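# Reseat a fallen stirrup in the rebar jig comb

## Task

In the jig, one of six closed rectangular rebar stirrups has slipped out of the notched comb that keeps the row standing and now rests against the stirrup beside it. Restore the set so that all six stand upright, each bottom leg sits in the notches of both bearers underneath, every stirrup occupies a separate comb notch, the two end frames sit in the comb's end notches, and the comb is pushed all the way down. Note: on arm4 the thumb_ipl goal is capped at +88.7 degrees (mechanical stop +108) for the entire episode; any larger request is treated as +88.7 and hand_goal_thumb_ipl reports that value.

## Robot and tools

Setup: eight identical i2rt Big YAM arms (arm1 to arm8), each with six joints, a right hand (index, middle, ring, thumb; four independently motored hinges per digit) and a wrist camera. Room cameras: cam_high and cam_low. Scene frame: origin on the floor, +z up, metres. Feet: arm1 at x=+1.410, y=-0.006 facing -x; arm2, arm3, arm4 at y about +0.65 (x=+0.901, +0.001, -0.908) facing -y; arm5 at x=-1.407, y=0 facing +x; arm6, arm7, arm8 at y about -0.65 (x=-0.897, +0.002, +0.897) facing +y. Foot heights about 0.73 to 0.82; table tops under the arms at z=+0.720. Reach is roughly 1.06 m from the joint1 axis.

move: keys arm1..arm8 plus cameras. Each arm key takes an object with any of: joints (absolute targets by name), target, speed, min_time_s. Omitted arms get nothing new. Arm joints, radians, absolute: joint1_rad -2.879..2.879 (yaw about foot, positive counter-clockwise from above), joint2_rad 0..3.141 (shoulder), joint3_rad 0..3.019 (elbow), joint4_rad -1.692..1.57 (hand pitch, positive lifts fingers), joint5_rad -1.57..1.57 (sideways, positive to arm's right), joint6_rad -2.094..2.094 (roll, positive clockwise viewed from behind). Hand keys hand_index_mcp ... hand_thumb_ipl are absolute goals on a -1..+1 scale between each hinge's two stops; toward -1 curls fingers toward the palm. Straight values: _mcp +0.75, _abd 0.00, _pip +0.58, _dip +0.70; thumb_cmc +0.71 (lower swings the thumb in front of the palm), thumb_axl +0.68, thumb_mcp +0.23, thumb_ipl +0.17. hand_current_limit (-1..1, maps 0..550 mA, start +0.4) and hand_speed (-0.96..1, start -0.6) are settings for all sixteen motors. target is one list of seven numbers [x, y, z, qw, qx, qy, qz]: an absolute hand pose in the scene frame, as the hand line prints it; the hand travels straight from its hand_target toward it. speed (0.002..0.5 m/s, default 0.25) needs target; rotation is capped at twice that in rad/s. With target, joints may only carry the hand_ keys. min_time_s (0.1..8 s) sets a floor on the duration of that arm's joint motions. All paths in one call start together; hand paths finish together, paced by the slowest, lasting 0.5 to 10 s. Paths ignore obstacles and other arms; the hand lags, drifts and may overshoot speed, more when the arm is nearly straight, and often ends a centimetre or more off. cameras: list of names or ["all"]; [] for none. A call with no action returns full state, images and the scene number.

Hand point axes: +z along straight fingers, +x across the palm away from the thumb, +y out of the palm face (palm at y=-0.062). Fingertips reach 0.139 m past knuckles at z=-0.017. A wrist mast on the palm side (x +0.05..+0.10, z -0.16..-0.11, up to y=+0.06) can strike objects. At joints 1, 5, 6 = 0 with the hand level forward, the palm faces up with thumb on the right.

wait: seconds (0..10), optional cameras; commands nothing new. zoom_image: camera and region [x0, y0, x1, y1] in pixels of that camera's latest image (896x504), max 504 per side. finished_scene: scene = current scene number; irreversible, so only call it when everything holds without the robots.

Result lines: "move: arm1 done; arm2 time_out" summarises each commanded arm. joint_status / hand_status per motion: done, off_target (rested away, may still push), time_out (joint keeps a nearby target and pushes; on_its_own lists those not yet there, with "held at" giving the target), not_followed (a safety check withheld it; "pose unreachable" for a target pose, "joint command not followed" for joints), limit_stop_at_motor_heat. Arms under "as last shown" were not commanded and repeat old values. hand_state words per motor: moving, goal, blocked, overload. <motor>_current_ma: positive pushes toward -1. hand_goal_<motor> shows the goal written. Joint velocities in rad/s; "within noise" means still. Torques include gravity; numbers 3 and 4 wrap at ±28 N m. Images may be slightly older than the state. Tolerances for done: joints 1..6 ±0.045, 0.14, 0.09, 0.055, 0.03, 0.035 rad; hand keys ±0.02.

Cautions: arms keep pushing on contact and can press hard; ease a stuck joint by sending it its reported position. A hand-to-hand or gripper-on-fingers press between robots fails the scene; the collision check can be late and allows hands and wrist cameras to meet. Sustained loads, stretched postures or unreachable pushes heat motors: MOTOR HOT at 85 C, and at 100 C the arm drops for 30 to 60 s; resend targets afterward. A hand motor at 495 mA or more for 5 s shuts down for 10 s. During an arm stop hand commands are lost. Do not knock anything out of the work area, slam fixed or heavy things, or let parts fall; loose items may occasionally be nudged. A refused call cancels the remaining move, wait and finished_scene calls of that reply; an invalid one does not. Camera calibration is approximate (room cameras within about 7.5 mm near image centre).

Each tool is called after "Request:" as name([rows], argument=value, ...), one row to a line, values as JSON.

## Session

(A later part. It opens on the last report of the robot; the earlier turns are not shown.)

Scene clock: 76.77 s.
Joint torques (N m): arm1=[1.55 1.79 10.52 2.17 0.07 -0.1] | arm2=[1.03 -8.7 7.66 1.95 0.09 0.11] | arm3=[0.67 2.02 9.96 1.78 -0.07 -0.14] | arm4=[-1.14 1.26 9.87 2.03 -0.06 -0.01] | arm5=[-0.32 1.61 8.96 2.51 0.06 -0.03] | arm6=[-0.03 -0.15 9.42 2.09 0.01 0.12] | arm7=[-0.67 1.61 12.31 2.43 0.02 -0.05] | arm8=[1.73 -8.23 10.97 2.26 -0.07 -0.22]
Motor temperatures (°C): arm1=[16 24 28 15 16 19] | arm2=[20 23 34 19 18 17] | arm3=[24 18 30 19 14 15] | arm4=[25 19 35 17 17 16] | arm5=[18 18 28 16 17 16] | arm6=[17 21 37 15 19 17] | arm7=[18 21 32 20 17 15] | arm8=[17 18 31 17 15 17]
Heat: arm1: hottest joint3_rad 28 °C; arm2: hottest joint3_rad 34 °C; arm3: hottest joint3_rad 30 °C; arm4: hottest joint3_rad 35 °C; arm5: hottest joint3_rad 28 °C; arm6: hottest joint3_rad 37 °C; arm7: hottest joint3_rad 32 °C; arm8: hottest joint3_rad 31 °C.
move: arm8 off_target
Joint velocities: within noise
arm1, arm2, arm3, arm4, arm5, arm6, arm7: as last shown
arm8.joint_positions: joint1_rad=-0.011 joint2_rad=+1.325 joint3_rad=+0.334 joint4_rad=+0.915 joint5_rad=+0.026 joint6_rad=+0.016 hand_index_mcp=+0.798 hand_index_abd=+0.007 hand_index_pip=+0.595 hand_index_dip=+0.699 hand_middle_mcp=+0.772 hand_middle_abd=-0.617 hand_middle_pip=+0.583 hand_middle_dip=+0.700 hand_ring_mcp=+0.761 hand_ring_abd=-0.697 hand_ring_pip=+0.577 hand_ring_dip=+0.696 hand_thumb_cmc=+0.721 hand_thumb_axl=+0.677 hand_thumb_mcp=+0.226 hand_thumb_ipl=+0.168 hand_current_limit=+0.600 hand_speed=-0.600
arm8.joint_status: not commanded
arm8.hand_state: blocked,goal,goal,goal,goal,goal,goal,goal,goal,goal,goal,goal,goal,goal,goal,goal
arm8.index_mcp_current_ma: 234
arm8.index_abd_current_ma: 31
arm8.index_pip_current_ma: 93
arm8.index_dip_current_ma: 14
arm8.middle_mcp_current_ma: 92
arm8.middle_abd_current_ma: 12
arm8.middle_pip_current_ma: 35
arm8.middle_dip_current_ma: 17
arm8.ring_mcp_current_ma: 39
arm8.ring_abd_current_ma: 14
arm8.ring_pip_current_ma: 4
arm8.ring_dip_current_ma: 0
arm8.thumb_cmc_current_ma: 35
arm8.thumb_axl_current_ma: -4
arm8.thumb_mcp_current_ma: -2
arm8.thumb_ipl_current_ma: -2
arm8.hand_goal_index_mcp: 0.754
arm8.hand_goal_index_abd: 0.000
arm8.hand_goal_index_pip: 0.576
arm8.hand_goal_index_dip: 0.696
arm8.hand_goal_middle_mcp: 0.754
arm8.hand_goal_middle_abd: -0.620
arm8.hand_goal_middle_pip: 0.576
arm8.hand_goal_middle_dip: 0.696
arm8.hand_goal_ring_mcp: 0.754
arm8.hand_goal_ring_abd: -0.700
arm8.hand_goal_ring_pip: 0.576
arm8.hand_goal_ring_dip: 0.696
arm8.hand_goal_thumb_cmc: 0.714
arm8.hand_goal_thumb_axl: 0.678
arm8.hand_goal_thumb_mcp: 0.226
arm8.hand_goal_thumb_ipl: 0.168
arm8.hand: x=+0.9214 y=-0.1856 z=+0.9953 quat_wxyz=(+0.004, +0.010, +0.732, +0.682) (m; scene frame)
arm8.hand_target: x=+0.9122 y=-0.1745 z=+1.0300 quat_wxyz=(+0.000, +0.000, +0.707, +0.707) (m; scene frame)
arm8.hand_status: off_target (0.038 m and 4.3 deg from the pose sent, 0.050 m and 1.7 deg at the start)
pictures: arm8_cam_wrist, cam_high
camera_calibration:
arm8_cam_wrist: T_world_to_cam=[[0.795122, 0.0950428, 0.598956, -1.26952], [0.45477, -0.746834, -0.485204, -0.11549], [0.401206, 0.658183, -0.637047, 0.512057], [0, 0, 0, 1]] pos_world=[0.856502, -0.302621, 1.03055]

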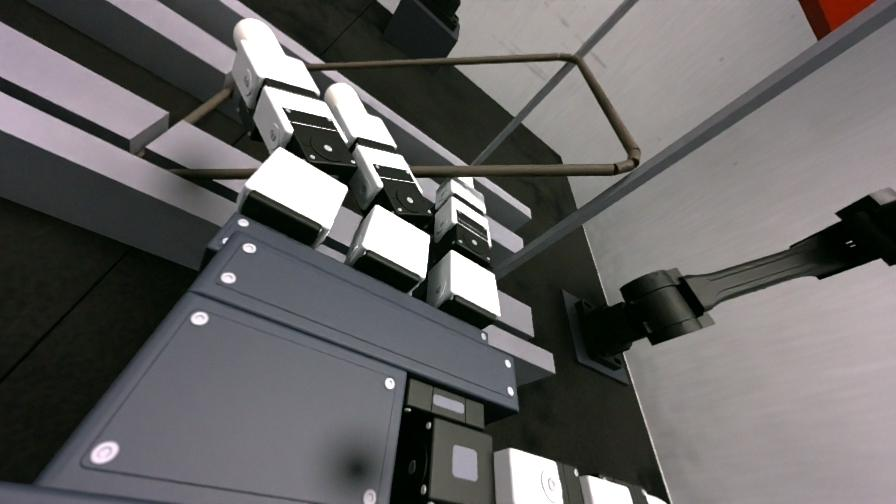

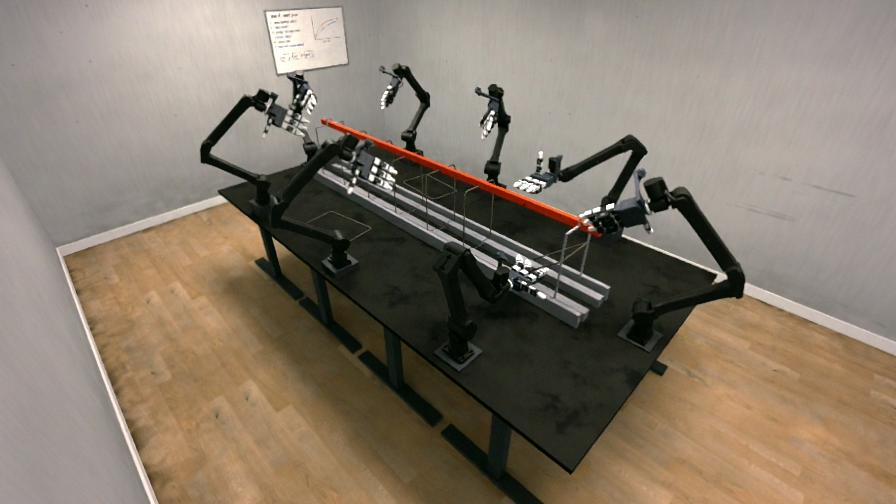

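Request:
move(arm8={"target": [0.905, -0.165, 1.055, 0.0, 0.0, 0.7071, 0.7071], "speed": 0.08}, cameras=["arm8_cam_wrist"])

Request:
zoom_image(camera="arm8_cam_wrist", region=[320, 20, 720, 300])

Scene clock: 79.33 s.
Joint torques (N m): arm1=[1.08 1.85 10.62 2.25 0.04 -0.02] | arm2=[1.14 -8.7 7.66 1.96 0.09 0.11] | arm3=[0.67 2.08 9.96 1.78 -0.07 -0.14] | arm4=[-1.32 1.32 9.65 2.07 -0.08 -0.05] | arm5=[-0.38 1.61 8.95 2.51 0.06 -0.03] | arm6=[0.03 -0.09 9.4 2.07 0.01 0.13] | arm7=[-0.38 1.55 12.3 2.39 0 -0.02] | arm8=[2.32 -8.59 13.11 2.59 -0.31 -0.22]
Motor temperatures (°C): arm1=[16 24 28 15 16 19] | arm2=[20 23 34 19 18 17] | arm3=[24 18 30 19 14 15] | arm4=[25 19 35 17 17 16] | arm5=[18 18 28 16 17 16] | arm6=[17 21 37 15 19 17] | arm7=[18 21 32 20 17 15] | arm8=[17 18 31 17 15 17]
Heat: arm1: hottest joint3_rad 28 °C; arm2: hottest joint3_rad 34 °C; arm3: hottest joint3_rad 30 °C; arm4: hottest joint3_rad 35 °C; arm5: hottest joint3_rad 28 °C; arm6: hottest joint3_rad 37 °C; arm7: hottest joint3_rad 32 °C; arm8: hottest joint3_rad 31 °C.
move: arm8 off_target
Joint velocities: within noise
arm1, arm2, arm3, arm4, arm5, arm6, arm7: as last shown
arm8.joint_positions: joint1_rad=+0.005 joint2_rad=+1.260 joint3_rad=+0.355 joint4_rad=+0.794 joint5_rad=+0.054 joint6_rad=+0.016 hand_index_mcp=+0.819 hand_index_abd=+0.016 hand_index_pip=+0.605 hand_index_dip=+0.700 hand_middle_mcp=+0.772 hand_middle_abd=-0.617 hand_middle_pip=+0.583 hand_middle_dip=+0.700 hand_ring_mcp=+0.761 hand_ring_abd=-0.697 hand_ring_pip=+0.577 hand_ring_dip=+0.696 hand_thumb_cmc=+0.721 hand_thumb_axl=+0.677 hand_thumb_mcp=+0.226 hand_thumb_ipl=+0.168 hand_current_limit=+0.600 hand_speed=-0.600
arm8.joint_status: not commanded
arm8.hand_state: blocked,goal,blocked,goal,goal,goal,goal,goal,goal,goal,goal,goal,goal,goal,goal,goal
arm8.index_mcp_current_ma: 343
arm8.index_abd_current_ma: 67
arm8.index_pip_current_ma: 142
arm8.index_dip_current_ma: 22
arm8.middle_mcp_current_ma: 92
arm8.middle_abd_current_ma: 12
arm8.middle_pip_current_ma: 35
arm8.middle_dip_current_ma: 17
arm8.ring_mcp_current_ma: 39
arm8.ring_abd_current_ma: 14
arm8.ring_pip_current_ma: 4
arm8.ring_dip_current_ma: 0
arm8.thumb_cmc_current_ma: 35
arm8.thumb_axl_current_ma: -4
arm8.thumb_mcp_current_ma: -2
arm8.thumb_ipl_current_ma: -2
arm8.hand_goal_index_mcp: 0.754
arm8.hand_goal_index_abd: 0.000
arm8.hand_goal_index_pip: 0.576
arm8.hand_goal_index_dip: 0.696
arm8.hand_goal_middle_mcp: 0.754
arm8.hand_goal_middle_abd: -0.620
arm8.hand_goal_middle_pip: 0.576
arm8.hand_goal_middle_dip: 0.696
arm8.hand_goal_ring_mcp: 0.754
arm8.hand_goal_ring_abd: -0.700
arm8.hand_goal_ring_pip: 0.576
arm8.hand_goal_ring_dip: 0.696
arm8.hand_goal_thumb_cmc: 0.714
arm8.hand_goal_thumb_axl: 0.678
arm8.hand_goal_thumb_mcp: 0.226
arm8.hand_goal_thumb_ipl: 0.168
arm8.hand: x=+0.9189 y=-0.1821 z=+1.0033 quat_wxyz=(+0.009, +0.014, +0.743, +0.669) (m; scene frame)
arm8.hand_target: x=+0.9054 y=-0.1700 z=+1.0547 quat_wxyz=(+0.000, +0.000, +0.707, +0.707) (m; scene frame)
arm8.hand_status: off_target (0.056 m and 6.3 deg from the pose sent, 0.065 m and 4.3 deg at the start)
pictures: arm8_cam_wrist
camera_calibration:
arm8_cam_wrist: T_world_to_cam=[[0.794506, 0.10597, 0.597939, -1.26901], [0.446894, -0.768709, -0.457572, -0.132414], [0.411152, 0.630758, -0.658101, 0.522813], [0, 0, 0, 1]] pos_world=[0.852458, -0.29708, 1.04227]

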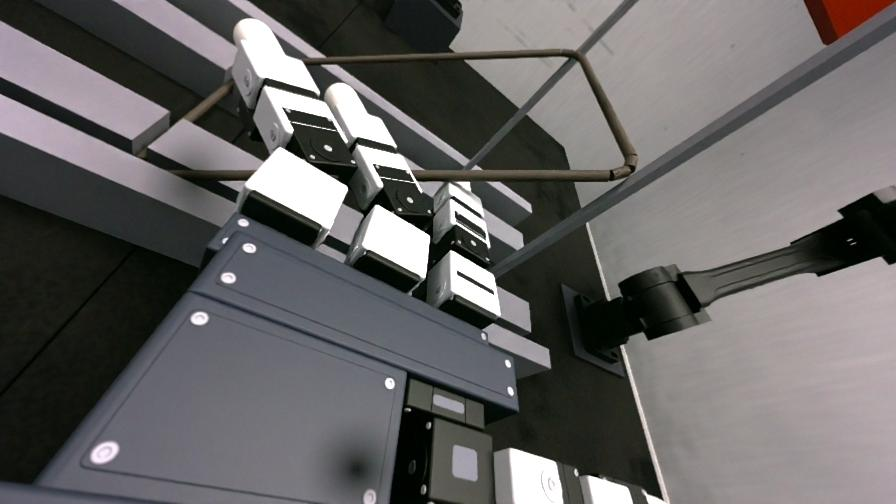

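Scaled by 1.260.

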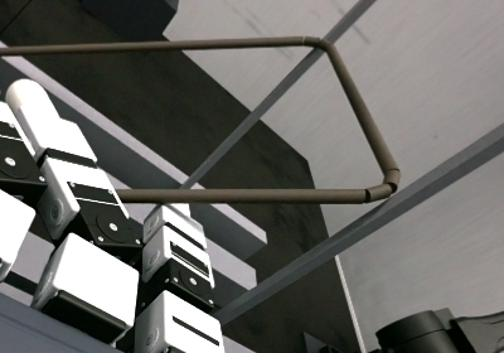

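Request:
wait(seconds=0.1, cameras=["arm1_cam_wrist", "cam_high", "arm8_cam_wrist", "cam_low"])

Request:
zoom_image(camera="arm8_cam_wrist", region=[540, 20, 700, 220])

Request:
zoom_image(camera="arm8_cam_wrist", region=[400, 120, 540, 260])

Request:
zoom_image(camera="cam_high", region=[500, 180, 640, 330])

Request:
zoom_image(camera="cam_low", region=[240, 90, 360, 200])

Scene clock: 82.30 s.
Joint torques (N m): arm1=[1.03 1.67 10.84 2.19 0.04 -0.03] | arm2=[1.08 -8.64 7.68 1.95 0.09 0.11] | arm3=[0.73 2.08 9.95 1.77 -0.07 -0.14] | arm4=[-1.38 1.49 9.62 2.06 -0.04 -0.1] | arm5=[-0.38 1.61 8.96 2.52 0.06 -0.03] | arm6=[-0.03 -0.15 9.42 2.07 0.01 0.12] | arm7=[-0.56 1.55 12.31 2.4 0.01 -0.04] | arm8=[2.49 -8.59 13.09 2.59 -0.31 -0.22]
Motor temperatures (°C): arm1=[16 24 28 15 16 19] | arm2=[20 23 33 19 18 17] | arm3=[24 18 30 19 14 15] | arm4=[25 19 35 17 17 16] | arm5=[18 18 28 16 17 16] | arm6=[17 21 38 15 19 17] | arm7=[18 21 32 20 17 15] | arm8=[17 19 31 17 15 17]
Heat: arm1: hottest joint3_rad 28 °C; arm2: hottest joint3_rad 33 °C; arm3: hottest joint3_rad 30 °C; arm4: hottest joint3_rad 35 °C; arm5: hottest joint3_rad 28 °C; arm6: hottest joint3_rad 38 °C; arm7: hottest joint3_rad 32 °C; arm8: hottest joint3_rad 31 °C.
Joint velocities: within noise
arm1.joint_positions: joint1_rad=+0.438 joint2_rad=+0.636 joint3_rad=+1.431 joint4_rad=-1.319 joint5_rad=+0.089 joint6_rad=+1.130 hand_index_mcp=+0.755 hand_index_abd=+0.000 hand_index_pip=+0.577 hand_index_dip=+0.696 hand_middle_mcp=+0.754 hand_middle_abd=+0.000 hand_middle_pip=+0.577 hand_middle_dip=+0.696 hand_ring_mcp=+0.755 hand_ring_abd=+0.000 hand_ring_pip=+0.577 hand_ring_dip=+0.696 hand_thumb_cmc=+0.715 hand_thumb_axl=+0.677 hand_thumb_mcp=+0.226 hand_thumb_ipl=+0.168 hand_current_limit=+0.400 hand_speed=-0.600
arm1.joint_status: not commanded
arm1.hand_state: goal,goal,goal,goal,goal,goal,goal,goal,goal,goal,goal,goal,goal,goal,goal,goal
arm1.index_mcp_current_ma: 0
arm1.index_abd_current_ma: 0
arm1.index_pip_current_ma: 0
arm1.index_dip_current_ma: 0
arm1.middle_mcp_current_ma: 0
arm1.middle_abd_current_ma: 0
arm1.middle_pip_current_ma: 0
arm1.middle_dip_current_ma: 0
arm1.ring_mcp_current_ma: 0
arm1.ring_abd_current_ma: 0
arm1.ring_pip_current_ma: 0
arm1.ring_dip_current_ma: 0
arm1.thumb_cmc_current_ma: 0
arm1.thumb_axl_current_ma: 0
arm1.thumb_mcp_current_ma: 0
arm1.thumb_ipl_current_ma: 0
arm1.hand_goal_index_mcp: 0.754
arm1.hand_goal_index_abd: 0.000
arm1.hand_goal_index_pip: 0.576
arm1.hand_goal_index_dip: 0.696
arm1.hand_goal_middle_mcp: 0.754
arm1.hand_goal_middle_abd: 0.000
arm1.hand_goal_middle_pip: 0.576
arm1.hand_goal_middle_dip: 0.696
arm1.hand_goal_ring_mcp: 0.754
arm1.hand_goal_ring_abd: 0.000
arm1.hand_goal_ring_pip: 0.576
arm1.hand_goal_ring_dip: 0.696
arm1.hand_goal_thumb_cmc: 0.714
arm1.hand_goal_thumb_axl: 0.678
arm1.hand_goal_thumb_mcp: 0.226
arm1.hand_goal_thumb_ipl: 0.168
arm1.hand: x=+1.1459 y=-0.0103 z=+1.3037 quat_wxyz=(+0.498, +0.347, -0.794, -0.033) (m; scene frame)
arm1.hand_target: x=+1.1491 y=-0.0086 z=+1.3182 quat_wxyz=(+0.513, +0.343, -0.786, -0.033) (m; scene frame)
arm1.hand_status: not commanded
arm2.joint_positions: joint1_rad=-1.010 joint2_rad=+1.301 joint3_rad=+0.683 joint4_rad=+0.616 joint5_rad=-0.999 joint6_rad=-0.001 hand_index_mcp=+0.761 hand_index_abd=+0.001 hand_index_pip=+0.577 hand_index_dip=+0.696 hand_middle_mcp=+0.762 hand_middle_abd=+0.001 hand_middle_pip=+0.577 hand_middle_dip=+0.696 hand_ring_mcp=+0.761 hand_ring_abd=+0.001 hand_ring_pip=+0.577 hand_ring_dip=+0.696 hand_thumb_cmc=-0.566 hand_thumb_axl=+0.677 hand_thumb_mcp=+0.226 hand_thumb_ipl=+0.168 hand_current_limit=+0.400 hand_speed=-0.600
arm2.joint_status: not commanded
arm2.hand_state: goal,goal,goal,goal,goal,goal,goal,goal,goal,goal,goal,goal,goal,goal,goal,goal
arm2.index_mcp_current_ma: 1
arm2.index_abd_current_ma: 0
arm2.index_pip_current_ma: 0
arm2.index_dip_current_ma: 0
arm2.middle_mcp_current_ma: 1
arm2.middle_abd_current_ma: 0
arm2.middle_pip_current_ma: 0
arm2.middle_dip_current_ma: 0
arm2.ring_mcp_current_ma: 1
arm2.ring_abd_current_ma: 0
arm2.ring_pip_current_ma: 0
arm2.ring_dip_current_ma: 0
arm2.thumb_cmc_current_ma: 0
arm2.thumb_axl_current_ma: 0
arm2.thumb_mcp_current_ma: 0
arm2.thumb_ipl_current_ma: 0
arm2.hand_goal_index_mcp: 0.754
arm2.hand_goal_index_abd: 0.000
arm2.hand_goal_index_pip: 0.576
arm2.hand_goal_index_dip: 0.696
arm2.hand_goal_middle_mcp: 0.754
arm2.hand_goal_middle_abd: 0.000
arm2.hand_goal_middle_pip: 0.576
arm2.hand_goal_middle_dip: 0.696
arm2.hand_goal_ring_mcp: 0.754
arm2.hand_goal_ring_abd: 0.000
arm2.hand_goal_ring_pip: 0.576
arm2.hand_goal_ring_dip: 0.696
arm2.hand_goal_thumb_cmc: -0.570
arm2.hand_goal_thumb_axl: 0.678
arm2.hand_goal_thumb_mcp: 0.226
arm2.hand_goal_thumb_ipl: 0.168
arm2.hand: x=+0.5651 y=+0.2839 z=+1.2039 quat_wxyz=(+0.707, +0.707, -0.001, -0.009) (m; scene frame)
arm2.hand_target: x=+0.5720 y=+0.2801 z=+1.2050 quat_wxyz=(+0.707, +0.707, +0.000, +0.000) (m; scene frame)
arm2.hand_status: not commanded
arm3.joint_positions: joint1_rad=+0.491 joint2_rad=+0.620 joint3_rad=+1.359 joint4_rad=-1.260 joint5_rad=-0.103 joint6_rad=+1.082 hand_index_mcp=+0.754 hand_index_abd=+0.000 hand_index_pip=+0.577 hand_index_dip=+0.696 hand_middle_mcp=+0.754 hand_middle_abd=+0.001 hand_middle_pip=+0.577 hand_middle_dip=+0.696 hand_ring_mcp=+0.754 hand_ring_abd=+0.001 hand_ring_pip=+0.577 hand_ring_dip=+0.696 hand_thumb_cmc=+0.714 hand_thumb_axl=+0.677 hand_thumb_mcp=+0.226 hand_thumb_ipl=+0.168 hand_current_limit=+0.400 hand_speed=-0.600
arm3.joint_status: not commanded
arm3.hand_state: goal,goal,goal,goal,goal,goal,goal,goal,goal,goal,goal,goal,goal,goal,goal,goal
arm3.index_mcp_current_ma: 1
arm3.index_abd_current_ma: 0
arm3.index_pip_current_ma: 1
arm3.index_dip_current_ma: 0
arm3.middle_mcp_current_ma: 0
arm3.middle_abd_current_ma: 1
arm3.middle_pip_current_ma: 1
arm3.middle_dip_current_ma: 0
arm3.ring_mcp_current_ma: 0
arm3.ring_abd_current_ma: 1
arm3.ring_pip_current_ma: 1
arm3.ring_dip_current_ma: 0
arm3.thumb_cmc_current_ma: 0
arm3.thumb_axl_current_ma: -1
arm3.thumb_mcp_current_ma: 0
arm3.thumb_ipl_current_ma: 0
arm3.hand_goal_index_mcp: 0.754
arm3.hand_goal_index_abd: 0.000
arm3.hand_goal_index_pip: 0.576
arm3.hand_goal_index_dip: 0.696
arm3.hand_goal_middle_mcp: 0.754
arm3.hand_goal_middle_abd: 0.000
arm3.hand_goal_middle_pip: 0.576
arm3.hand_goal_middle_dip: 0.696
arm3.hand_goal_ring_mcp: 0.754
arm3.hand_goal_ring_abd: 0.000
arm3.hand_goal_ring_pip: 0.576
arm3.hand_goal_ring_dip: 0.696
arm3.hand_goal_thumb_cmc: 0.714
arm3.hand_goal_thumb_axl: 0.678
arm3.hand_goal_thumb_mcp: 0.226
arm3.hand_goal_thumb_ipl: 0.168
arm3.hand: x=+0.0526 y=+0.3949 z=+1.3459 quat_wxyz=(+0.332, +0.827, -0.240, +0.387) (m; scene frame)
arm3.hand_target: x=+0.0512 y=+0.3976 z=+1.3566 quat_wxyz=(+0.339, +0.821, -0.237, +0.393) (m; scene frame)
arm3.hand_status: not commanded
arm4.joint_positions: joint1_rad=+0.323 joint2_rad=+0.609 joint3_rad=+1.373 joint4_rad=-1.316 joint5_rad=+0.012 joint6_rad=+1.173 hand_index_mcp=+0.754 hand_index_abd=+0.000 hand_index_pip=+0.577 hand_index_dip=+0.696 hand_middle_mcp=+0.754 hand_middle_abd=+0.000 hand_middle_pip=+0.577 hand_middle_dip=+0.696 hand_ring_mcp=+0.754 hand_ring_abd=+0.000 hand_ring_pip=+0.577 hand_ring_dip=+0.696 hand_thumb_cmc=+0.714 hand_thumb_axl=+0.677 hand_thumb_mcp=+0.226 hand_thumb_ipl=+0.168 hand_current_limit=+0.400 hand_speed=-0.600
arm4.joint_status: not commanded
arm4.hand_state: goal,goal,goal,goal,goal,goal,goal,goal,goal,goal,goal,goal,goal,goal,goal,goal
arm4.index_mcp_current_ma: 0
arm4.index_abd_current_ma: 1
arm4.index_pip_current_ma: 2
arm4.index_dip_current_ma: 0
arm4.middle_mcp_current_ma: 0
arm4.middle_abd_current_ma: 1
arm4.middle_pip_current_ma: 2
arm4.middle_dip_current_ma: 0
arm4.ring_mcp_current_ma: 0
arm4.ring_abd_current_ma: 1
arm4.ring_pip_current_ma: 2
arm4.ring_dip_current_ma: 0
arm4.thumb_cmc_current_ma: 1
arm4.thumb_axl_current_ma: -3
arm4.thumb_mcp_current_ma: -1
arm4.thumb_ipl_current_ma: -1
arm4.hand_goal_index_mcp: 0.754
arm4.hand_goal_index_abd: 0.000
arm4.hand_goal_index_pip: 0.576
arm4.hand_goal_index_dip: 0.696
arm4.hand_goal_middle_mcp: 0.754
arm4.hand_goal_middle_abd: 0.000
arm4.hand_goal_middle_pip: 0.576
arm4.hand_goal_middle_dip: 0.696
arm4.hand_goal_ring_mcp: 0.754
arm4.hand_goal_ring_abd: 0.000
arm4.hand_goal_ring_pip: 0.576
arm4.hand_goal_ring_dip: 0.696
arm4.hand_goal_thumb_cmc: 0.714
arm4.hand_goal_thumb_axl: 0.678
arm4.hand_goal_thumb_mcp: 0.226
arm4.hand_goal_thumb_ipl: 0.168
arm4.hand: x=-0.9267 y=+0.3898 z=+1.3590 quat_wxyz=(+0.360, +0.790, -0.375, +0.326) (m; scene frame)
arm4.hand_target: x=-0.9278 y=+0.3929 z=+1.3735 quat_wxyz=(+0.371, +0.782, -0.371, +0.336) (m; scene frame)
arm4.hand_status: not commanded
arm5.joint_positions: joint1_rad=-0.309 joint2_rad=+0.583 joint3_rad=+1.444 joint4_rad=-1.339 joint5_rad=-0.022 joint6_rad=+1.099 hand_index_mcp=+0.755 hand_index_abd=+0.001 hand_index_pip=+0.577 hand_index_dip=+0.696 hand_middle_mcp=+0.755 hand_middle_abd=+0.000 hand_middle_pip=+0.577 hand_middle_dip=+0.696 hand_ring_mcp=+0.755 hand_ring_abd=+0.001 hand_ring_pip=+0.577 hand_ring_dip=+0.696 hand_thumb_cmc=+0.715 hand_thumb_axl=+0.677 hand_thumb_mcp=+0.226 hand_thumb_ipl=+0.168 hand_current_limit=+0.400 hand_speed=-0.600
arm5.joint_status: not commanded
arm5.hand_state: goal,goal,goal,goal,goal,goal,goal,goal,goal,goal,goal,goal,goal,goal,goal,goal
arm5.index_mcp_current_ma: 2
arm5.index_abd_current_ma: 1
arm5.index_pip_current_ma: 1
arm5.index_dip_current_ma: 0
arm5.middle_mcp_current_ma: 1
arm5.middle_abd_current_ma: 1
arm5.middle_pip_current_ma: 1
arm5.middle_dip_current_ma: 0
arm5.ring_mcp_current_ma: 2
arm5.ring_abd_current_ma: 1
arm5.ring_pip_current_ma: 1
arm5.ring_dip_current_ma: 0
arm5.thumb_cmc_current_ma: 1
arm5.thumb_axl_current_ma: -1
arm5.thumb_mcp_current_ma: 0
arm5.thumb_ipl_current_ma: -1
arm5.hand_goal_index_mcp: 0.754
arm5.hand_goal_index_abd: 0.000
arm5.hand_goal_index_pip: 0.576
arm5.hand_goal_index_dip: 0.696
arm5.hand_goal_middle_mcp: 0.754
arm5.hand_goal_middle_abd: 0.000
arm5.hand_goal_middle_pip: 0.576
arm5.hand_goal_middle_dip: 0.696
arm5.hand_goal_ring_mcp: 0.754
arm5.hand_goal_ring_abd: 0.000
arm5.hand_goal_ring_pip: 0.576
arm5.hand_goal_ring_dip: 0.696
arm5.hand_goal_thumb_cmc: 0.714
arm5.hand_goal_thumb_axl: 0.678
arm5.hand_goal_thumb_mcp: 0.226
arm5.hand_goal_thumb_ipl: 0.168
arm5.hand: x=-1.2145 y=-0.1378 z=+1.3354 quat_wxyz=(+0.177, +0.849, +0.096, +0.489) (m; scene frame)
arm5.hand_target: x=-1.2183 y=-0.1368 z=+1.3488 quat_wxyz=(+0.182, +0.841, +0.095, +0.501) (m; scene frame)
arm5.hand_status: not commanded
arm6.joint_positions: joint1_rad=-0.469 joint2_rad=+0.645 joint3_rad=+1.362 joint4_rad=-1.302 joint5_rad=+0.056 joint6_rad=+1.033 hand_index_mcp=+0.755 hand_index_abd=+0.000 hand_index_pip=+0.577 hand_index_dip=+0.696 hand_middle_mcp=+0.755 hand_middle_abd=+0.000 hand_middle_pip=+0.577 hand_middle_dip=+0.696 hand_ring_mcp=+0.755 hand_ring_abd=+0.000 hand_ring_pip=+0.577 hand_ring_dip=+0.696 hand_thumb_cmc=+0.715 hand_thumb_axl=+0.677 hand_thumb_mcp=+0.226 hand_thumb_ipl=+0.168 hand_current_limit=+0.400 hand_speed=-0.600
arm6.joint_status: not commanded
arm6.hand_state: goal,goal,goal,goal,goal,goal,goal,goal,goal,goal,goal,goal,goal,goal,goal,goal
arm6.index_mcp_current_ma: 0
arm6.index_abd_current_ma: 0
arm6.index_pip_current_ma: 0
arm6.index_dip_current_ma: 0
arm6.middle_mcp_current_ma: 0
arm6.middle_abd_current_ma: 0
arm6.middle_pip_current_ma: 0
arm6.middle_dip_current_ma: 0
arm6.ring_mcp_current_ma: 0
arm6.ring_abd_current_ma: 0
arm6.ring_pip_current_ma: 0
arm6.ring_dip_current_ma: 0
arm6.thumb_cmc_current_ma: 0
arm6.thumb_axl_current_ma: 0
arm6.thumb_mcp_current_ma: 0
arm6.thumb_ipl_current_ma: 0
arm6.hand_goal_index_mcp: 0.754
arm6.hand_goal_index_abd: 0.000
arm6.hand_goal_index_pip: 0.576
arm6.hand_goal_index_dip: 0.696
arm6.hand_goal_middle_mcp: 0.754
arm6.hand_goal_middle_abd: 0.000
arm6.hand_goal_middle_pip: 0.576
arm6.hand_goal_middle_dip: 0.696
arm6.hand_goal_ring_mcp: 0.754
arm6.hand_goal_ring_abd: 0.000
arm6.hand_goal_ring_pip: 0.576
arm6.hand_goal_ring_dip: 0.696
arm6.hand_goal_thumb_cmc: 0.714
arm6.hand_goal_thumb_axl: 0.678
arm6.hand_goal_thumb_mcp: 0.226
arm6.hand_goal_thumb_ipl: 0.168
arm6.hand: x=-0.6903 y=-0.4654 z=+1.3610 quat_wxyz=(-0.117, +0.608, +0.637, +0.460) (m; scene frame)
arm6.hand_target: x=-0.6913 y=-0.4678 z=+1.3713 quat_wxyz=(-0.120, +0.604, +0.633, +0.469) (m; scene frame)
arm6.hand_status: not commanded
arm7.joint_positions: joint1_rad=-0.262 joint2_rad=+0.628 joint3_rad=+1.318 joint4_rad=-1.343 joint5_rad=+0.094 joint6_rad=+1.047 hand_index_mcp=+0.755 hand_index_abd=+0.000 hand_index_pip=+0.577 hand_index_dip=+0.696 hand_middle_mcp=+0.755 hand_middle_abd=+0.000 hand_middle_pip=+0.577 hand_middle_dip=+0.696 hand_ring_mcp=+0.755 hand_ring_abd=+0.000 hand_ring_pip=+0.577 hand_ring_dip=+0.696 hand_thumb_cmc=+0.715 hand_thumb_axl=+0.677 hand_thumb_mcp=+0.225 hand_thumb_ipl=+0.168 hand_current_limit=+0.400 hand_speed=-0.600
arm7.joint_status: not commanded
arm7.hand_state: goal,goal,goal,goal,goal,goal,goal,goal,goal,goal,goal,goal,goal,goal,goal,goal
arm7.index_mcp_current_ma: 4
arm7.index_abd_current_ma: 0
arm7.index_pip_current_ma: 3
arm7.index_dip_current_ma: 0
arm7.middle_mcp_current_ma: 4
arm7.middle_abd_current_ma: 0
arm7.middle_pip_current_ma: 3
arm7.middle_dip_current_ma: 0
arm7.ring_mcp_current_ma: 3
arm7.ring_abd_current_ma: 0
arm7.ring_pip_current_ma: 3
arm7.ring_dip_current_ma: 0
arm7.thumb_cmc_current_ma: 4
arm7.thumb_axl_current_ma: -3
arm7.thumb_mcp_current_ma: -2
arm7.thumb_ipl_current_ma: -1
arm7.hand_goal_index_mcp: 0.754
arm7.hand_goal_index_abd: 0.000
arm7.hand_goal_index_pip: 0.576
arm7.hand_goal_index_dip: 0.696
arm7.hand_goal_middle_mcp: 0.754
arm7.hand_goal_middle_abd: 0.000
arm7.hand_goal_middle_pip: 0.576
arm7.hand_goal_middle_dip: 0.696
arm7.hand_goal_ring_mcp: 0.754
arm7.hand_goal_ring_abd: 0.000
arm7.hand_goal_ring_pip: 0.576
arm7.hand_goal_ring_dip: 0.696
arm7.hand_goal_thumb_cmc: 0.714
arm7.hand_goal_thumb_axl: 0.678
arm7.hand_goal_thumb_mcp: 0.226
arm7.hand_goal_thumb_ipl: 0.168
arm7.hand: x=+0.1777 y=-0.4495 z=+1.2828 quat_wxyz=(-0.129, +0.575, +0.685, +0.429) (m; scene frame)
arm7.hand_target: x=+0.1771 y=-0.4521 z=+1.2991 quat_wxyz=(-0.135, +0.570, +0.678, +0.444) (m; scene frame)
arm7.hand_status: not commanded
arm8.joint_positions: joint1_rad=+0.005 joint2_rad=+1.260 joint3_rad=+0.355 joint4_rad=+0.794 joint5_rad=+0.054 joint6_rad=+0.016 hand_index_mcp=+0.819 hand_index_abd=+0.016 hand_index_pip=+0.605 hand_index_dip=+0.700 hand_middle_mcp=+0.772 hand_middle_abd=-0.617 hand_middle_pip=+0.583 hand_middle_dip=+0.700 hand_ring_mcp=+0.761 hand_ring_abd=-0.697 hand_ring_pip=+0.577 hand_ring_dip=+0.696 hand_thumb_cmc=+0.721 hand_thumb_axl=+0.677 hand_thumb_mcp=+0.226 hand_thumb_ipl=+0.168 hand_current_limit=+0.600 hand_speed=-0.600
arm8.joint_status: not commanded
arm8.hand_state: blocked,goal,blocked,goal,goal,goal,goal,goal,goal,goal,goal,goal,goal,goal,goal,goal
arm8.index_mcp_current_ma: 343
arm8.index_abd_current_ma: 67
arm8.index_pip_current_ma: 142
arm8.index_dip_current_ma: 22
arm8.middle_mcp_current_ma: 92
arm8.middle_abd_current_ma: 12
arm8.middle_pip_current_ma: 35
arm8.middle_dip_current_ma: 17
arm8.ring_mcp_current_ma: 39
arm8.ring_abd_current_ma: 14
arm8.ring_pip_current_ma: 4
arm8.ring_dip_current_ma: 0
arm8.thumb_cmc_current_ma: 35
arm8.thumb_axl_current_ma: -4
arm8.thumb_mcp_current_ma: -2
arm8.thumb_ipl_current_ma: -2
arm8.hand_goal_index_mcp: 0.754
arm8.hand_goal_index_abd: 0.000
arm8.hand_goal_index_pip: 0.576
arm8.hand_goal_index_dip: 0.696
arm8.hand_goal_middle_mcp: 0.754
arm8.hand_goal_middle_abd: -0.620
arm8.hand_goal_middle_pip: 0.576
arm8.hand_goal_middle_dip: 0.696
arm8.hand_goal_ring_mcp: 0.754
arm8.hand_goal_ring_abd: -0.700
arm8.hand_goal_ring_pip: 0.576
arm8.hand_goal_ring_dip: 0.696
arm8.hand_goal_thumb_cmc: 0.714
arm8.hand_goal_thumb_axl: 0.678
arm8.hand_goal_thumb_mcp: 0.226
arm8.hand_goal_thumb_ipl: 0.168
arm8.hand: x=+0.9189 y=-0.1821 z=+1.0033 quat_wxyz=(+0.009, +0.014, +0.743, +0.669) (m; scene frame)
arm8.hand_target: x=+0.9054 y=-0.1700 z=+1.0547 quat_wxyz=(+0.000, +0.000, +0.707, +0.707) (m; scene frame)
arm8.hand_status: off_target (0.056 m and 6.3 deg from the pose sent, 0.065 m and 4.3 deg at the start)
wait: 0.10 s; at rest from the start
pictures: arm1_cam_wrist, arm8_cam_wrist, cam_high, cam_low
camera_calibration:
arm1_cam_wrist: T_world_to_cam=[[-0.130318, 0.926636, -0.352652, 0.651943], [0.986039, 0.0839422, -0.14381, -0.992631], [-0.103658, -0.366469, -0.924638, 1.44078], [0, 0, 0, 1]] pos_world=[1.21308, 0.00721157, 1.41936]
arm8_cam_wrist: T_world_to_cam=[[0.794506, 0.10597, 0.597939, -1.26901], [0.446894, -0.768709, -0.457572, -0.132414], [0.411152, 0.630758, -0.658101, 0.522813], [0, 0, 0, 1]] pos_world=[0.852458, -0.29708, 1.04227]

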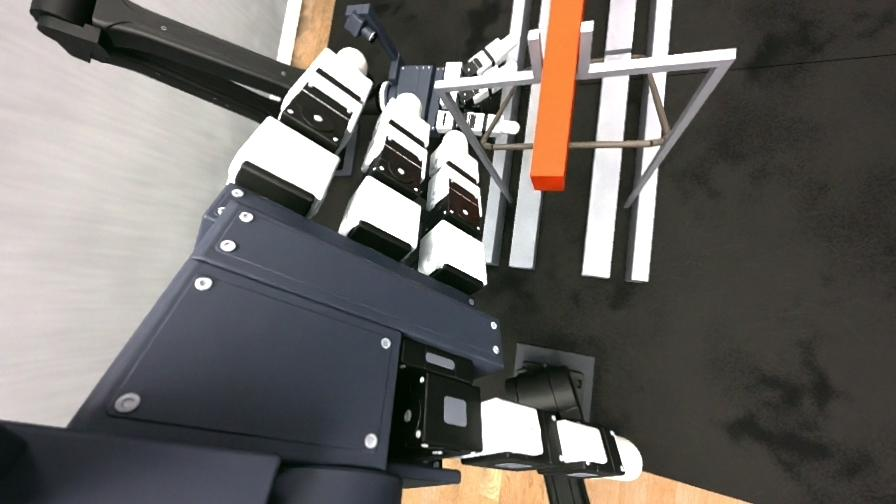

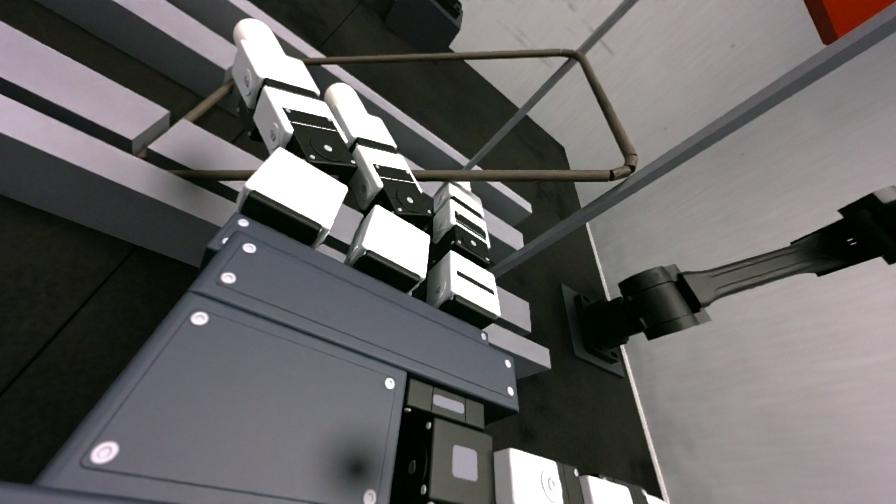

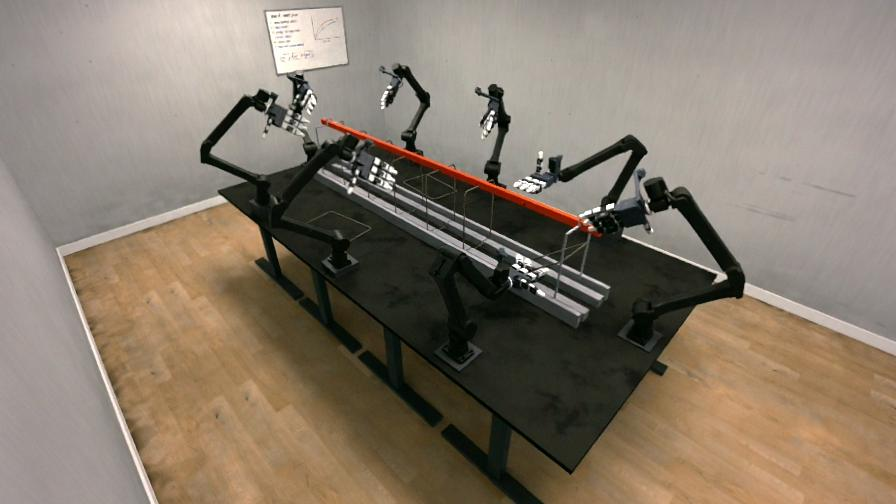

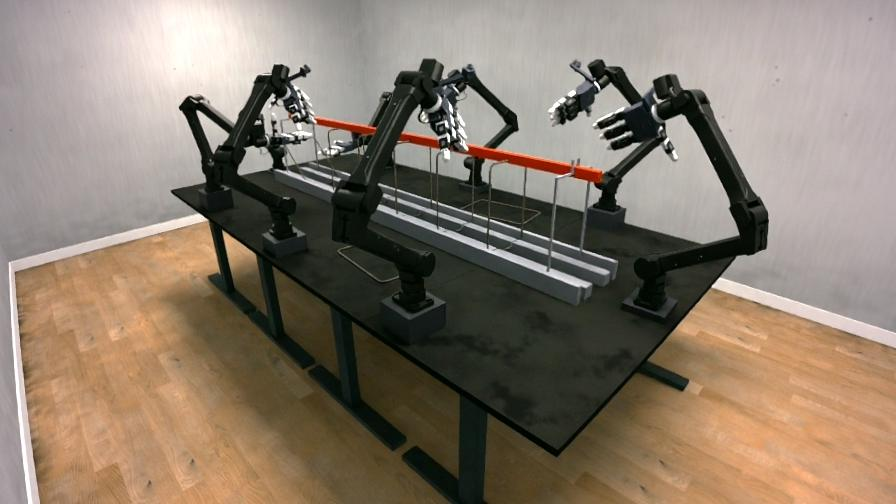

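Scaled by 2.520.

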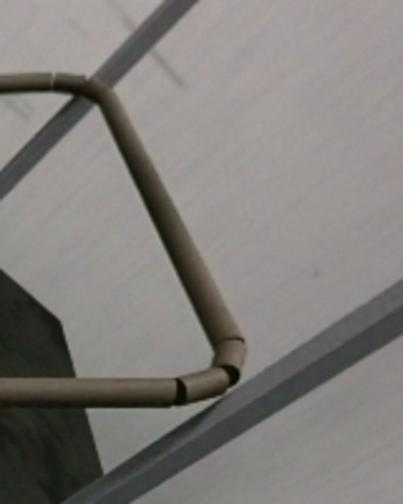

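Scaled by 3.600.

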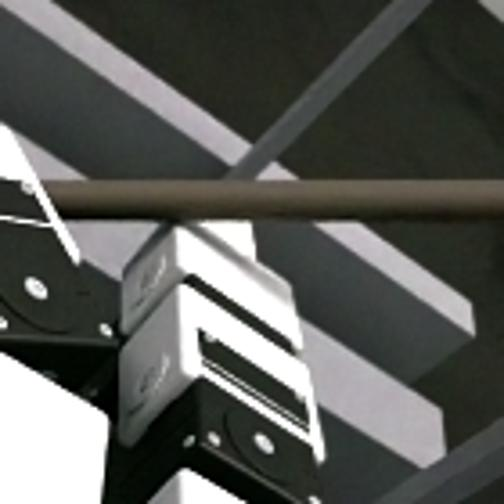

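Scaled by 3.360.

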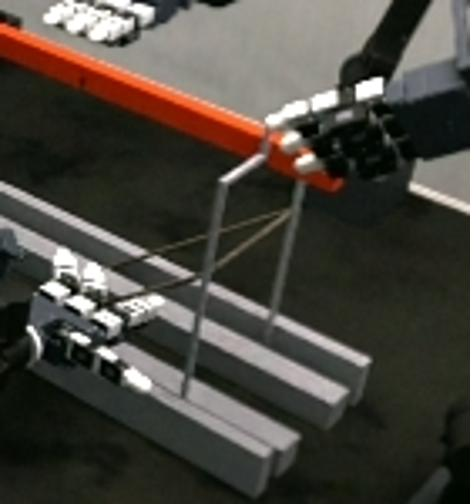

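Scaled by 4.200.

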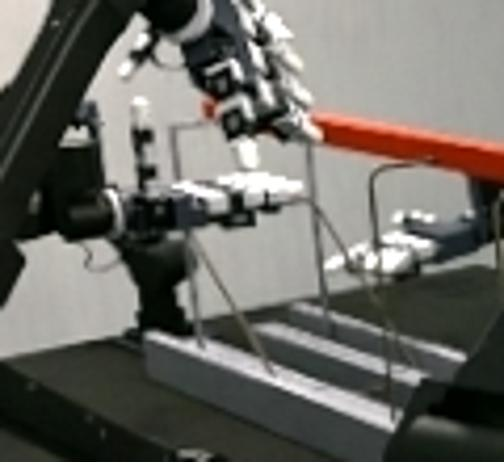

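Request:
zoom_image(camera="arm1_cam_wrist", region=[430, 40, 750, 220])

Request:
zoom_image(camera="arm1_cam_wrist", region=[630, 90, 710, 170])

Request:
zoom_image(camera="arm1_cam_wrist", region=[440, 90, 540, 190])

Scaled by 1.575.

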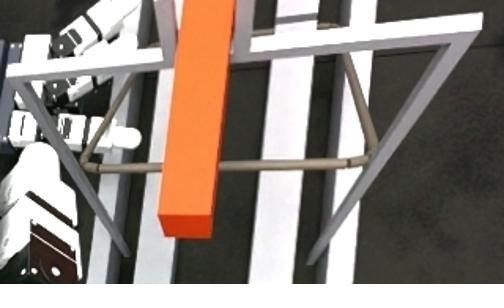

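Scaled by 6.300.

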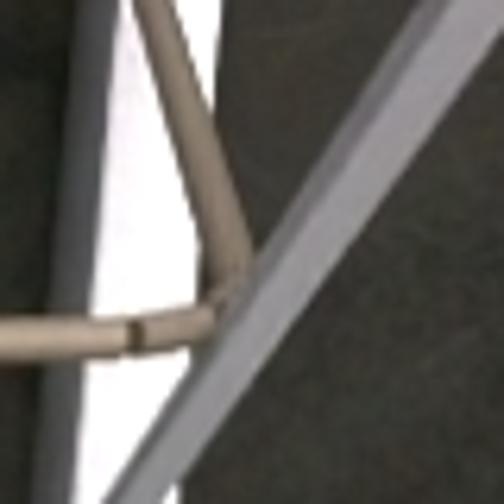

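Scaled by 5.040.

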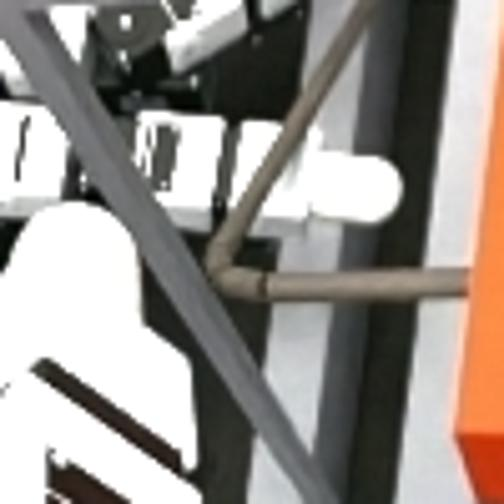

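Request:
move(arm8={"target": [0.945, -0.17, 1.0, 0.0, 0.0, 0.7071, 0.7071], "speed": 0.1, "joints": {"hand_current_limit": 0.78, "hand_middle_abd": -0.65, "hand_ring_abd": -0.75, "hand_index_mcp": 0.73}}, cameras=["arm8_cam_wrist"])

Request:
zoom_image(camera="arm8_cam_wrist", region=[320, 20, 720, 300])

Request:
move(arm8={"target": [0.948, -0.148, 1.03, 0.0, 0.0, 0.7071, 0.7071], "speed": 0.1}, cameras=["arm8_cam_wrist"])

Request:
zoom_image(camera="arm8_cam_wrist", region=[320, 20, 720, 300])

Scene clock: 88.40 s.
Joint torques (N m): arm1=[1.26 1.38 10.82 2.29 0.01 -0.08] | arm2=[1.08 -8.64 7.69 1.98 0.09 0.11] | arm3=[0.67 2.02 9.95 1.77 -0.07 -0.14] | arm4=[-1.26 1.49 9.68 1.78 -0.13 -0.04] | arm5=[-0.38 1.61 8.96 2.51 0.06 -0.03] | arm6=[0.03 -0.09 9.42 2.09 0.01 0.12] | arm7=[-0.56 1.55 12.31 2.36 0 -0.02] | arm8=[-0.56 -6.24 7.88 3.44 -0.08 -0.23]
Motor temperatures (°C): arm1=[16 24 29 15 16 19] | arm2=[20 23 33 19 18 17] | arm3=[24 18 30 19 14 15] | arm4=[25 19 35 17 17 16] | arm5=[18 18 28 16 17 16] | arm6=[17 21 38 15 19 17] | arm7=[18 21 32 20 17 15] | arm8=[17 19 32 17 15 17]
Heat: arm1: hottest joint3_rad 29 °C; arm2: hottest joint3_rad 33 °C; arm3: hottest joint3_rad 30 °C; arm4: hottest joint3_rad 35 °C; arm5: hottest joint3_rad 28 °C; arm6: hottest joint3_rad 38 °C; arm7: hottest joint3_rad 32 °C; arm8: hottest joint3_rad 32 °C.
move: arm8 off_target
Joint velocities: within noise
arm1, arm2, arm3, arm4, arm5, arm6, arm7: as last shown
arm8.joint_positions: joint1_rad=-0.093 joint2_rad=+1.419 joint3_rad=+0.355 joint4_rad=+1.034 joint5_rad=-0.084 joint6_rad=+0.015 hand_index_mcp=+0.754 hand_index_abd=+0.003 hand_index_pip=+0.584 hand_index_dip=+0.700 hand_middle_mcp=+0.770 hand_middle_abd=-0.636 hand_middle_pip=+0.581 hand_middle_dip=+0.700 hand_ring_mcp=+0.761 hand_ring_abd=-0.746 hand_ring_pip=+0.577 hand_ring_dip=+0.696 hand_thumb_cmc=+0.721 hand_thumb_axl=+0.677 hand_thumb_mcp=+0.226 hand_thumb_ipl=+0.168 hand_current_limit=+0.780 hand_speed=-0.600
arm8.joint_status: hand_index_mcp off_target (ended at +0.754, target +0.730); the others done
arm8.hand_state: blocked,goal,goal,goal,goal,goal,goal,goal,goal,goal,goal,goal,goal,goal,goal,goal
arm8.index_mcp_current_ma: 126
arm8.index_abd_current_ma: 13
arm8.index_pip_current_ma: 41
arm8.index_dip_current_ma: 19
arm8.middle_mcp_current_ma: 84
arm8.middle_abd_current_ma: 62
arm8.middle_pip_current_ma: 27
arm8.middle_dip_current_ma: 17
arm8.ring_mcp_current_ma: 39
arm8.ring_abd_current_ma: 16
arm8.ring_pip_current_ma: 4
arm8.ring_dip_current_ma: 0
arm8.thumb_cmc_current_ma: 35
arm8.thumb_axl_current_ma: -4
arm8.thumb_mcp_current_ma: -2
arm8.thumb_ipl_current_ma: -2
arm8.hand_goal_index_mcp: 0.730
arm8.hand_goal_index_abd: 0.000
arm8.hand_goal_index_pip: 0.576
arm8.hand_goal_index_dip: 0.696
arm8.hand_goal_middle_mcp: 0.754
arm8.hand_goal_middle_abd: -0.650
arm8.hand_goal_middle_pip: 0.576
arm8.hand_goal_middle_dip: 0.696
arm8.hand_goal_ring_mcp: 0.754
arm8.hand_goal_ring_abd: -0.750
arm8.hand_goal_ring_pip: 0.576
arm8.hand_goal_ring_dip: 0.696
arm8.hand_goal_thumb_cmc: 0.714
arm8.hand_goal_thumb_axl: 0.678
arm8.hand_goal_thumb_mcp: 0.226
arm8.hand_goal_thumb_ipl: 0.168
arm8.hand: x=+0.9406 y=-0.1767 z=+0.9931 quat_wxyz=(-0.007, +0.002, +0.716, +0.698) (m; scene frame)
arm8.hand_target: x=+0.9449 y=-0.1703 z=+0.9998 quat_wxyz=(+0.000, +0.000, +0.707, +0.707) (m; scene frame)
arm8.hand_status: off_target (0.011 m and 1.7 deg from the pose sent, 0.029 m and 6.3 deg at the start)
pictures: arm8_cam_wrist
camera_calibration:
arm8_cam_wrist: T_world_to_cam=[[0.794781, 0.0898432, 0.60021, -1.28608], [0.473062, -0.71124, -0.519952, -0.0951291], [0.380179, 0.697184, -0.607781, 0.494658], [0, 0, 0, 1]] pos_world=[0.879099, -0.296981, 1.0231]

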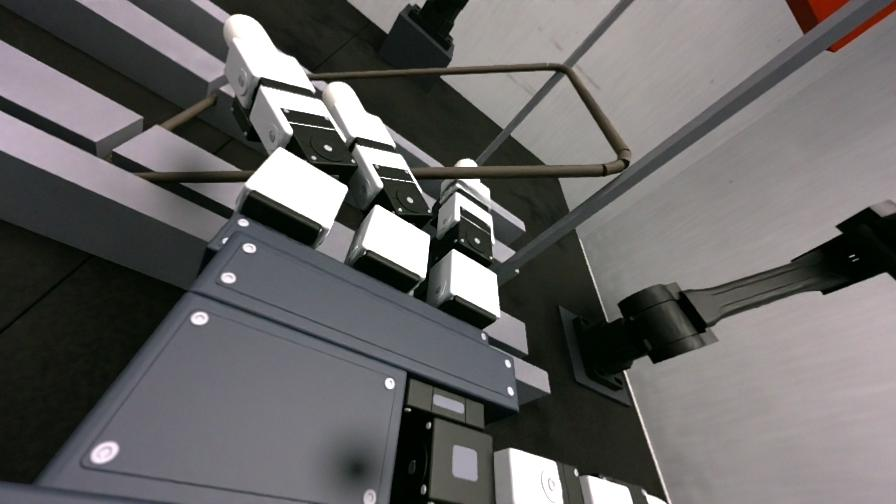

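Scaled by 1.260.

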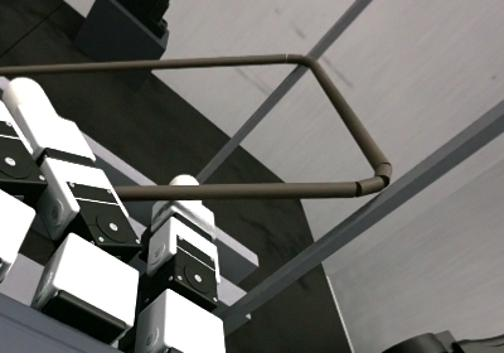

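Scene clock: 89.47 s.
Joint torques (N m): arm1=[0.91 1.9 10.65 2.28 0.07 -0.07] | arm2=[1.08 -8.7 7.66 1.96 0.09 0.11] | arm3=[0.73 2.08 9.95 1.78 -0.07 -0.14] | arm4=[-1.38 2.08 9.8 2.28 -0.04 -0.09] | arm5=[-0.32 1.61 8.98 2.52 0.06 -0.03] | arm6=[-0.03 -0.15 9.4 2.07 0.01 0.12] | arm7=[-0.62 1.55 12.27 2.36 0.01 -0.02] | arm8=[-0.79 -8.41 11.34 1.89 0.04 -0.23]
Motor temperatures (°C): arm1=[16 24 29 15 16 19] | arm2=[20 23 33 19 18 17] | arm3=[24 18 30 19 14 15] | arm4=[25 19 36 17 17 16] | arm5=[18 18 28 16 17 16] | arm6=[17 21 38 15 19 17] | arm7=[18 21 32 20 17 15] | arm8=[17 19 32 17 15 17]
Heat: arm1: hottest joint3_rad 29 °C; arm2: hottest joint3_rad 33 °C; arm3: hottest joint3_rad 30 °C; arm4: hottest joint3_rad 36 °C; arm5: hottest joint3_rad 28 °C; arm6: hottest joint3_rad 38 °C; arm7: hottest joint3_rad 32 °C; arm8: hottest joint3_rad 32 °C.
move: arm8 off_target
Joint velocities: within noise
arm1, arm2, arm3, arm4, arm5, arm6, arm7: as last shown
arm8.joint_positions: joint1_rad=-0.095 joint2_rad=+1.384 joint3_rad=+0.394 joint4_rad=+0.931 joint5_rad=-0.091 joint6_rad=+0.015 hand_index_mcp=+0.764 hand_index_abd=-0.001 hand_index_pip=+0.585 hand_index_dip=+0.697 hand_middle_mcp=+0.767 hand_middle_abd=-0.638 hand_middle_pip=+0.581 hand_middle_dip=+0.699 hand_ring_mcp=+0.758 hand_ring_abd=-0.746 hand_ring_pip=+0.577 hand_ring_dip=+0.696 hand_thumb_cmc=+0.721 hand_thumb_axl=+0.677 hand_thumb_mcp=+0.226 hand_thumb_ipl=+0.168 hand_current_limit=+0.780 hand_speed=-0.600
arm8.joint_status: not commanded
arm8.hand_state: blocked,goal,goal,goal,goal,goal,goal,goal,goal,goal,goal,goal,goal,goal,goal,goal
arm8.index_mcp_current_ma: 177
arm8.index_abd_current_ma: -2
arm8.index_pip_current_ma: 43
arm8.index_dip_current_ma: 4
arm8.middle_mcp_current_ma: 68
arm8.middle_abd_current_ma: 53
arm8.middle_pip_current_ma: 22
arm8.middle_dip_current_ma: 17
arm8.ring_mcp_current_ma: 23
arm8.ring_abd_current_ma: 16
arm8.ring_pip_current_ma: 4
arm8.ring_dip_current_ma: 0
arm8.thumb_cmc_current_ma: 35
arm8.thumb_axl_current_ma: -4
arm8.thumb_mcp_current_ma: -2
arm8.thumb_ipl_current_ma: -2
arm8.hand_goal_index_mcp: 0.730
arm8.hand_goal_index_abd: 0.000
arm8.hand_goal_index_pip: 0.576
arm8.hand_goal_index_dip: 0.696
arm8.hand_goal_middle_mcp: 0.754
arm8.hand_goal_middle_abd: -0.650
arm8.hand_goal_middle_pip: 0.576
arm8.hand_goal_middle_dip: 0.696
arm8.hand_goal_ring_mcp: 0.754
arm8.hand_goal_ring_abd: -0.750
arm8.hand_goal_ring_pip: 0.576
arm8.hand_goal_ring_dip: 0.696
arm8.hand_goal_thumb_cmc: 0.714
arm8.hand_goal_thumb_axl: 0.678
arm8.hand_goal_thumb_mcp: 0.226
arm8.hand_goal_thumb_ipl: 0.168
arm8.hand: x=+0.9413 y=-0.1636 z=+1.0008 quat_wxyz=(-0.010, +0.001, +0.726, +0.688) (m; scene frame)
arm8.hand_target: x=+0.9477 y=-0.1504 z=+1.0302 quat_wxyz=(+0.000, +0.000, +0.707, +0.707) (m; scene frame)
arm8.hand_status: off_target (0.034 m and 3.3 deg from the pose sent, 0.047 m and 1.7 deg at the start)
pictures: arm8_cam_wrist
camera_calibration:
arm8_cam_wrist: T_world_to_cam=[[0.795793, 0.110721, 0.595361, -1.2851], [0.47526, -0.723475, -0.500712, -0.1055], [0.375289, 0.681414, -0.628357, 0.512657], [0, 0, 0, 1]] pos_world=[0.880417, -0.283371, 1.0344]

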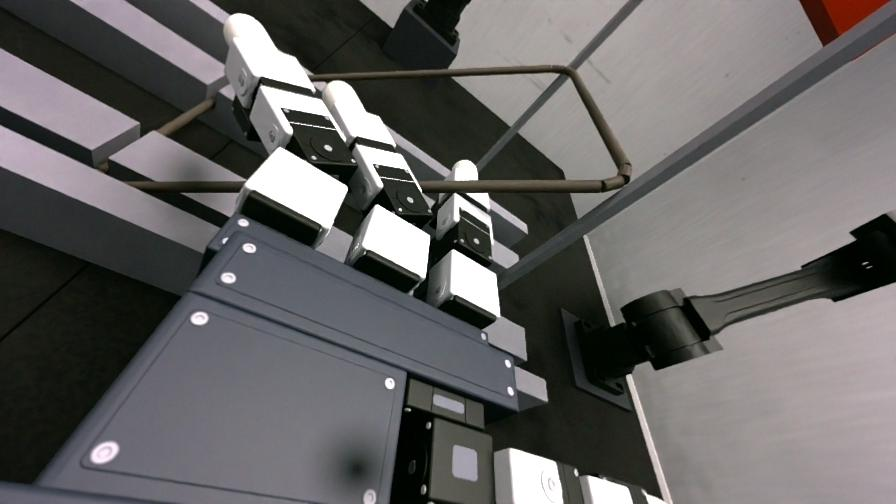

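Scaled by 1.260.

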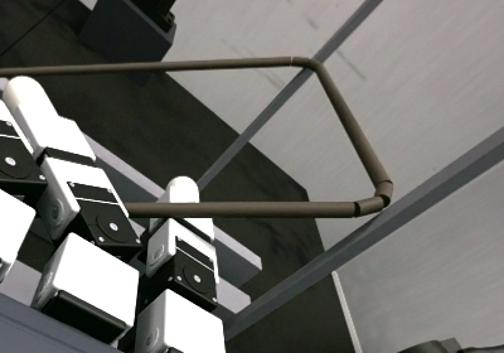

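Request:
move(arm8={"target": [0.925, -0.14, 1.08, 0.0, 0.0, 0.7071, 0.7071], "speed": 0.08, "joints": {"hand_middle_mcp": 0.6, "hand_ring_mcp": 0.6, "hand_index_mcp": 0.7}}, cameras=["arm8_cam_wrist"])

Request:
zoom_image(camera="arm8_cam_wrist", region=[320, 20, 720, 300])

Scene clock: 91.50 s.
Joint torques (N m): arm1=[1.32 1.85 10.7 2.28 0.03 -0.05] | arm2=[1.03 -8.7 7.68 1.98 0.09 0.11] | arm3=[0.73 2.08 9.96 1.77 -0.07 -0.14] | arm4=[-1.03 1.73 9.73 1.98 0.01 -0.16] | arm5=[-0.32 1.61 8.96 2.51 0.06 -0.03] | arm6=[-0.03 -0.09 9.42 2.07 0.01 0.12] | arm7=[-0.56 1.67 12.3 2.33 0.01 -0.02] | arm8=[1.44 -8.7 12.75 2.37 -0.12 -0.22]
Motor temperatures (°C): arm1=[16 24 29 15 16 19] | arm2=[20 23 33 19 18 17] | arm3=[24 18 30 19 14 15] | arm4=[25 19 36 17 17 16] | arm5=[18 18 28 16 17 16] | arm6=[17 21 38 15 19 17] | arm7=[18 21 32 20 17 15] | arm8=[17 19 32 17 15 17]
Heat: arm1: hottest joint3_rad 29 °C; arm2: hottest joint3_rad 33 °C; arm3: hottest joint3_rad 30 °C; arm4: hottest joint3_rad 36 °C; arm5: hottest joint3_rad 28 °C; arm6: hottest joint3_rad 38 °C; arm7: hottest joint3_rad 32 °C; arm8: hottest joint3_rad 32 °C.
move: arm8 off_target
Joint velocities: within noise
arm1, arm2, arm3, arm4, arm5, arm6, arm7: as last shown
arm8.joint_positions: joint1_rad=-0.049 joint2_rad=+1.258 joint3_rad=+0.464 joint4_rad=+0.712 joint5_rad=-0.015 joint6_rad=+0.015 hand_index_mcp=+0.749 hand_index_abd=+0.007 hand_index_pip=+0.588 hand_index_dip=+0.697 hand_middle_mcp=+0.624 hand_middle_abd=-0.636 hand_middle_pip=+0.581 hand_middle_dip=+0.699 hand_ring_mcp=+0.615 hand_ring_abd=-0.747 hand_ring_pip=+0.577 hand_ring_dip=+0.696 hand_thumb_cmc=+0.721 hand_thumb_axl=+0.677 hand_thumb_mcp=+0.226 hand_thumb_ipl=+0.168 hand_current_limit=+0.780 hand_speed=-0.600
arm8.joint_status: hand_index_mcp off_target (ended at +0.749, target +0.700); hand_middle_mcp off_target (ended at +0.624, target +0.600); the others done
arm8.hand_state: blocked,goal,goal,goal,blocked,goal,goal,goal,goal,goal,goal,goal,goal,goal,goal,goal
arm8.index_mcp_current_ma: 257
arm8.index_abd_current_ma: 30
arm8.index_pip_current_ma: 60
arm8.index_dip_current_ma: 4
arm8.middle_mcp_current_ma: 125
arm8.middle_abd_current_ma: 58
arm8.middle_pip_current_ma: 22
arm8.middle_dip_current_ma: 17
arm8.ring_mcp_current_ma: 77
arm8.ring_abd_current_ma: 14
arm8.ring_pip_current_ma: 4
arm8.ring_dip_current_ma: 0
arm8.thumb_cmc_current_ma: 35
arm8.thumb_axl_current_ma: -4
arm8.thumb_mcp_current_ma: -2
arm8.thumb_ipl_current_ma: -2
arm8.hand_goal_index_mcp: 0.700
arm8.hand_goal_index_abd: 0.000
arm8.hand_goal_index_pip: 0.576
arm8.hand_goal_index_dip: 0.696
arm8.hand_goal_middle_mcp: 0.600
arm8.hand_goal_middle_abd: -0.650
arm8.hand_goal_middle_pip: 0.576
arm8.hand_goal_middle_dip: 0.696
arm8.hand_goal_ring_mcp: 0.600
arm8.hand_goal_ring_abd: -0.750
arm8.hand_goal_ring_pip: 0.576
arm8.hand_goal_ring_dip: 0.696
arm8.hand_goal_thumb_cmc: 0.714
arm8.hand_goal_thumb_axl: 0.678
arm8.hand_goal_thumb_mcp: 0.226
arm8.hand_goal_thumb_ipl: 0.168
arm8.hand: x=+0.9326 y=-0.1524 z=+1.0384 quat_wxyz=(+0.002, +0.011, +0.734, +0.679) (m; scene frame)
arm8.hand_target: x=+0.9250 y=-0.1433 z=+1.0797 quat_wxyz=(+0.000, +0.000, +0.707, +0.707) (m; scene frame)
arm8.hand_status: off_target (0.044 m and 4.6 deg from the pose sent, 0.084 m and 3.3 deg at the start)
pictures: arm8_cam_wrist
camera_calibration:
arm8_cam_wrist: T_world_to_cam=[[0.796598, 0.10069, 0.596065, -1.30493], [0.455267, -0.748622, -0.481971, -0.079001], [0.397698, 0.655306, -0.642192, 0.521391], [0, 0, 0, 1]] pos_world=[0.868112, -0.26942, 1.07458]

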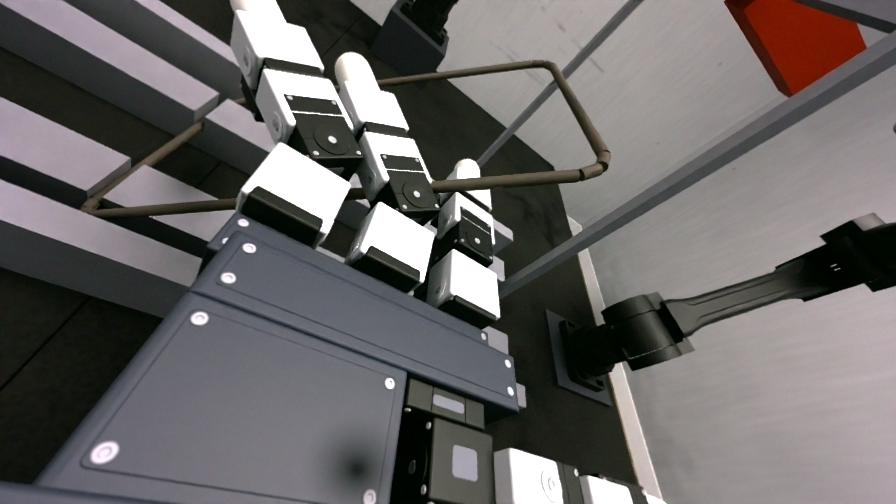

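Scaled by 1.260.

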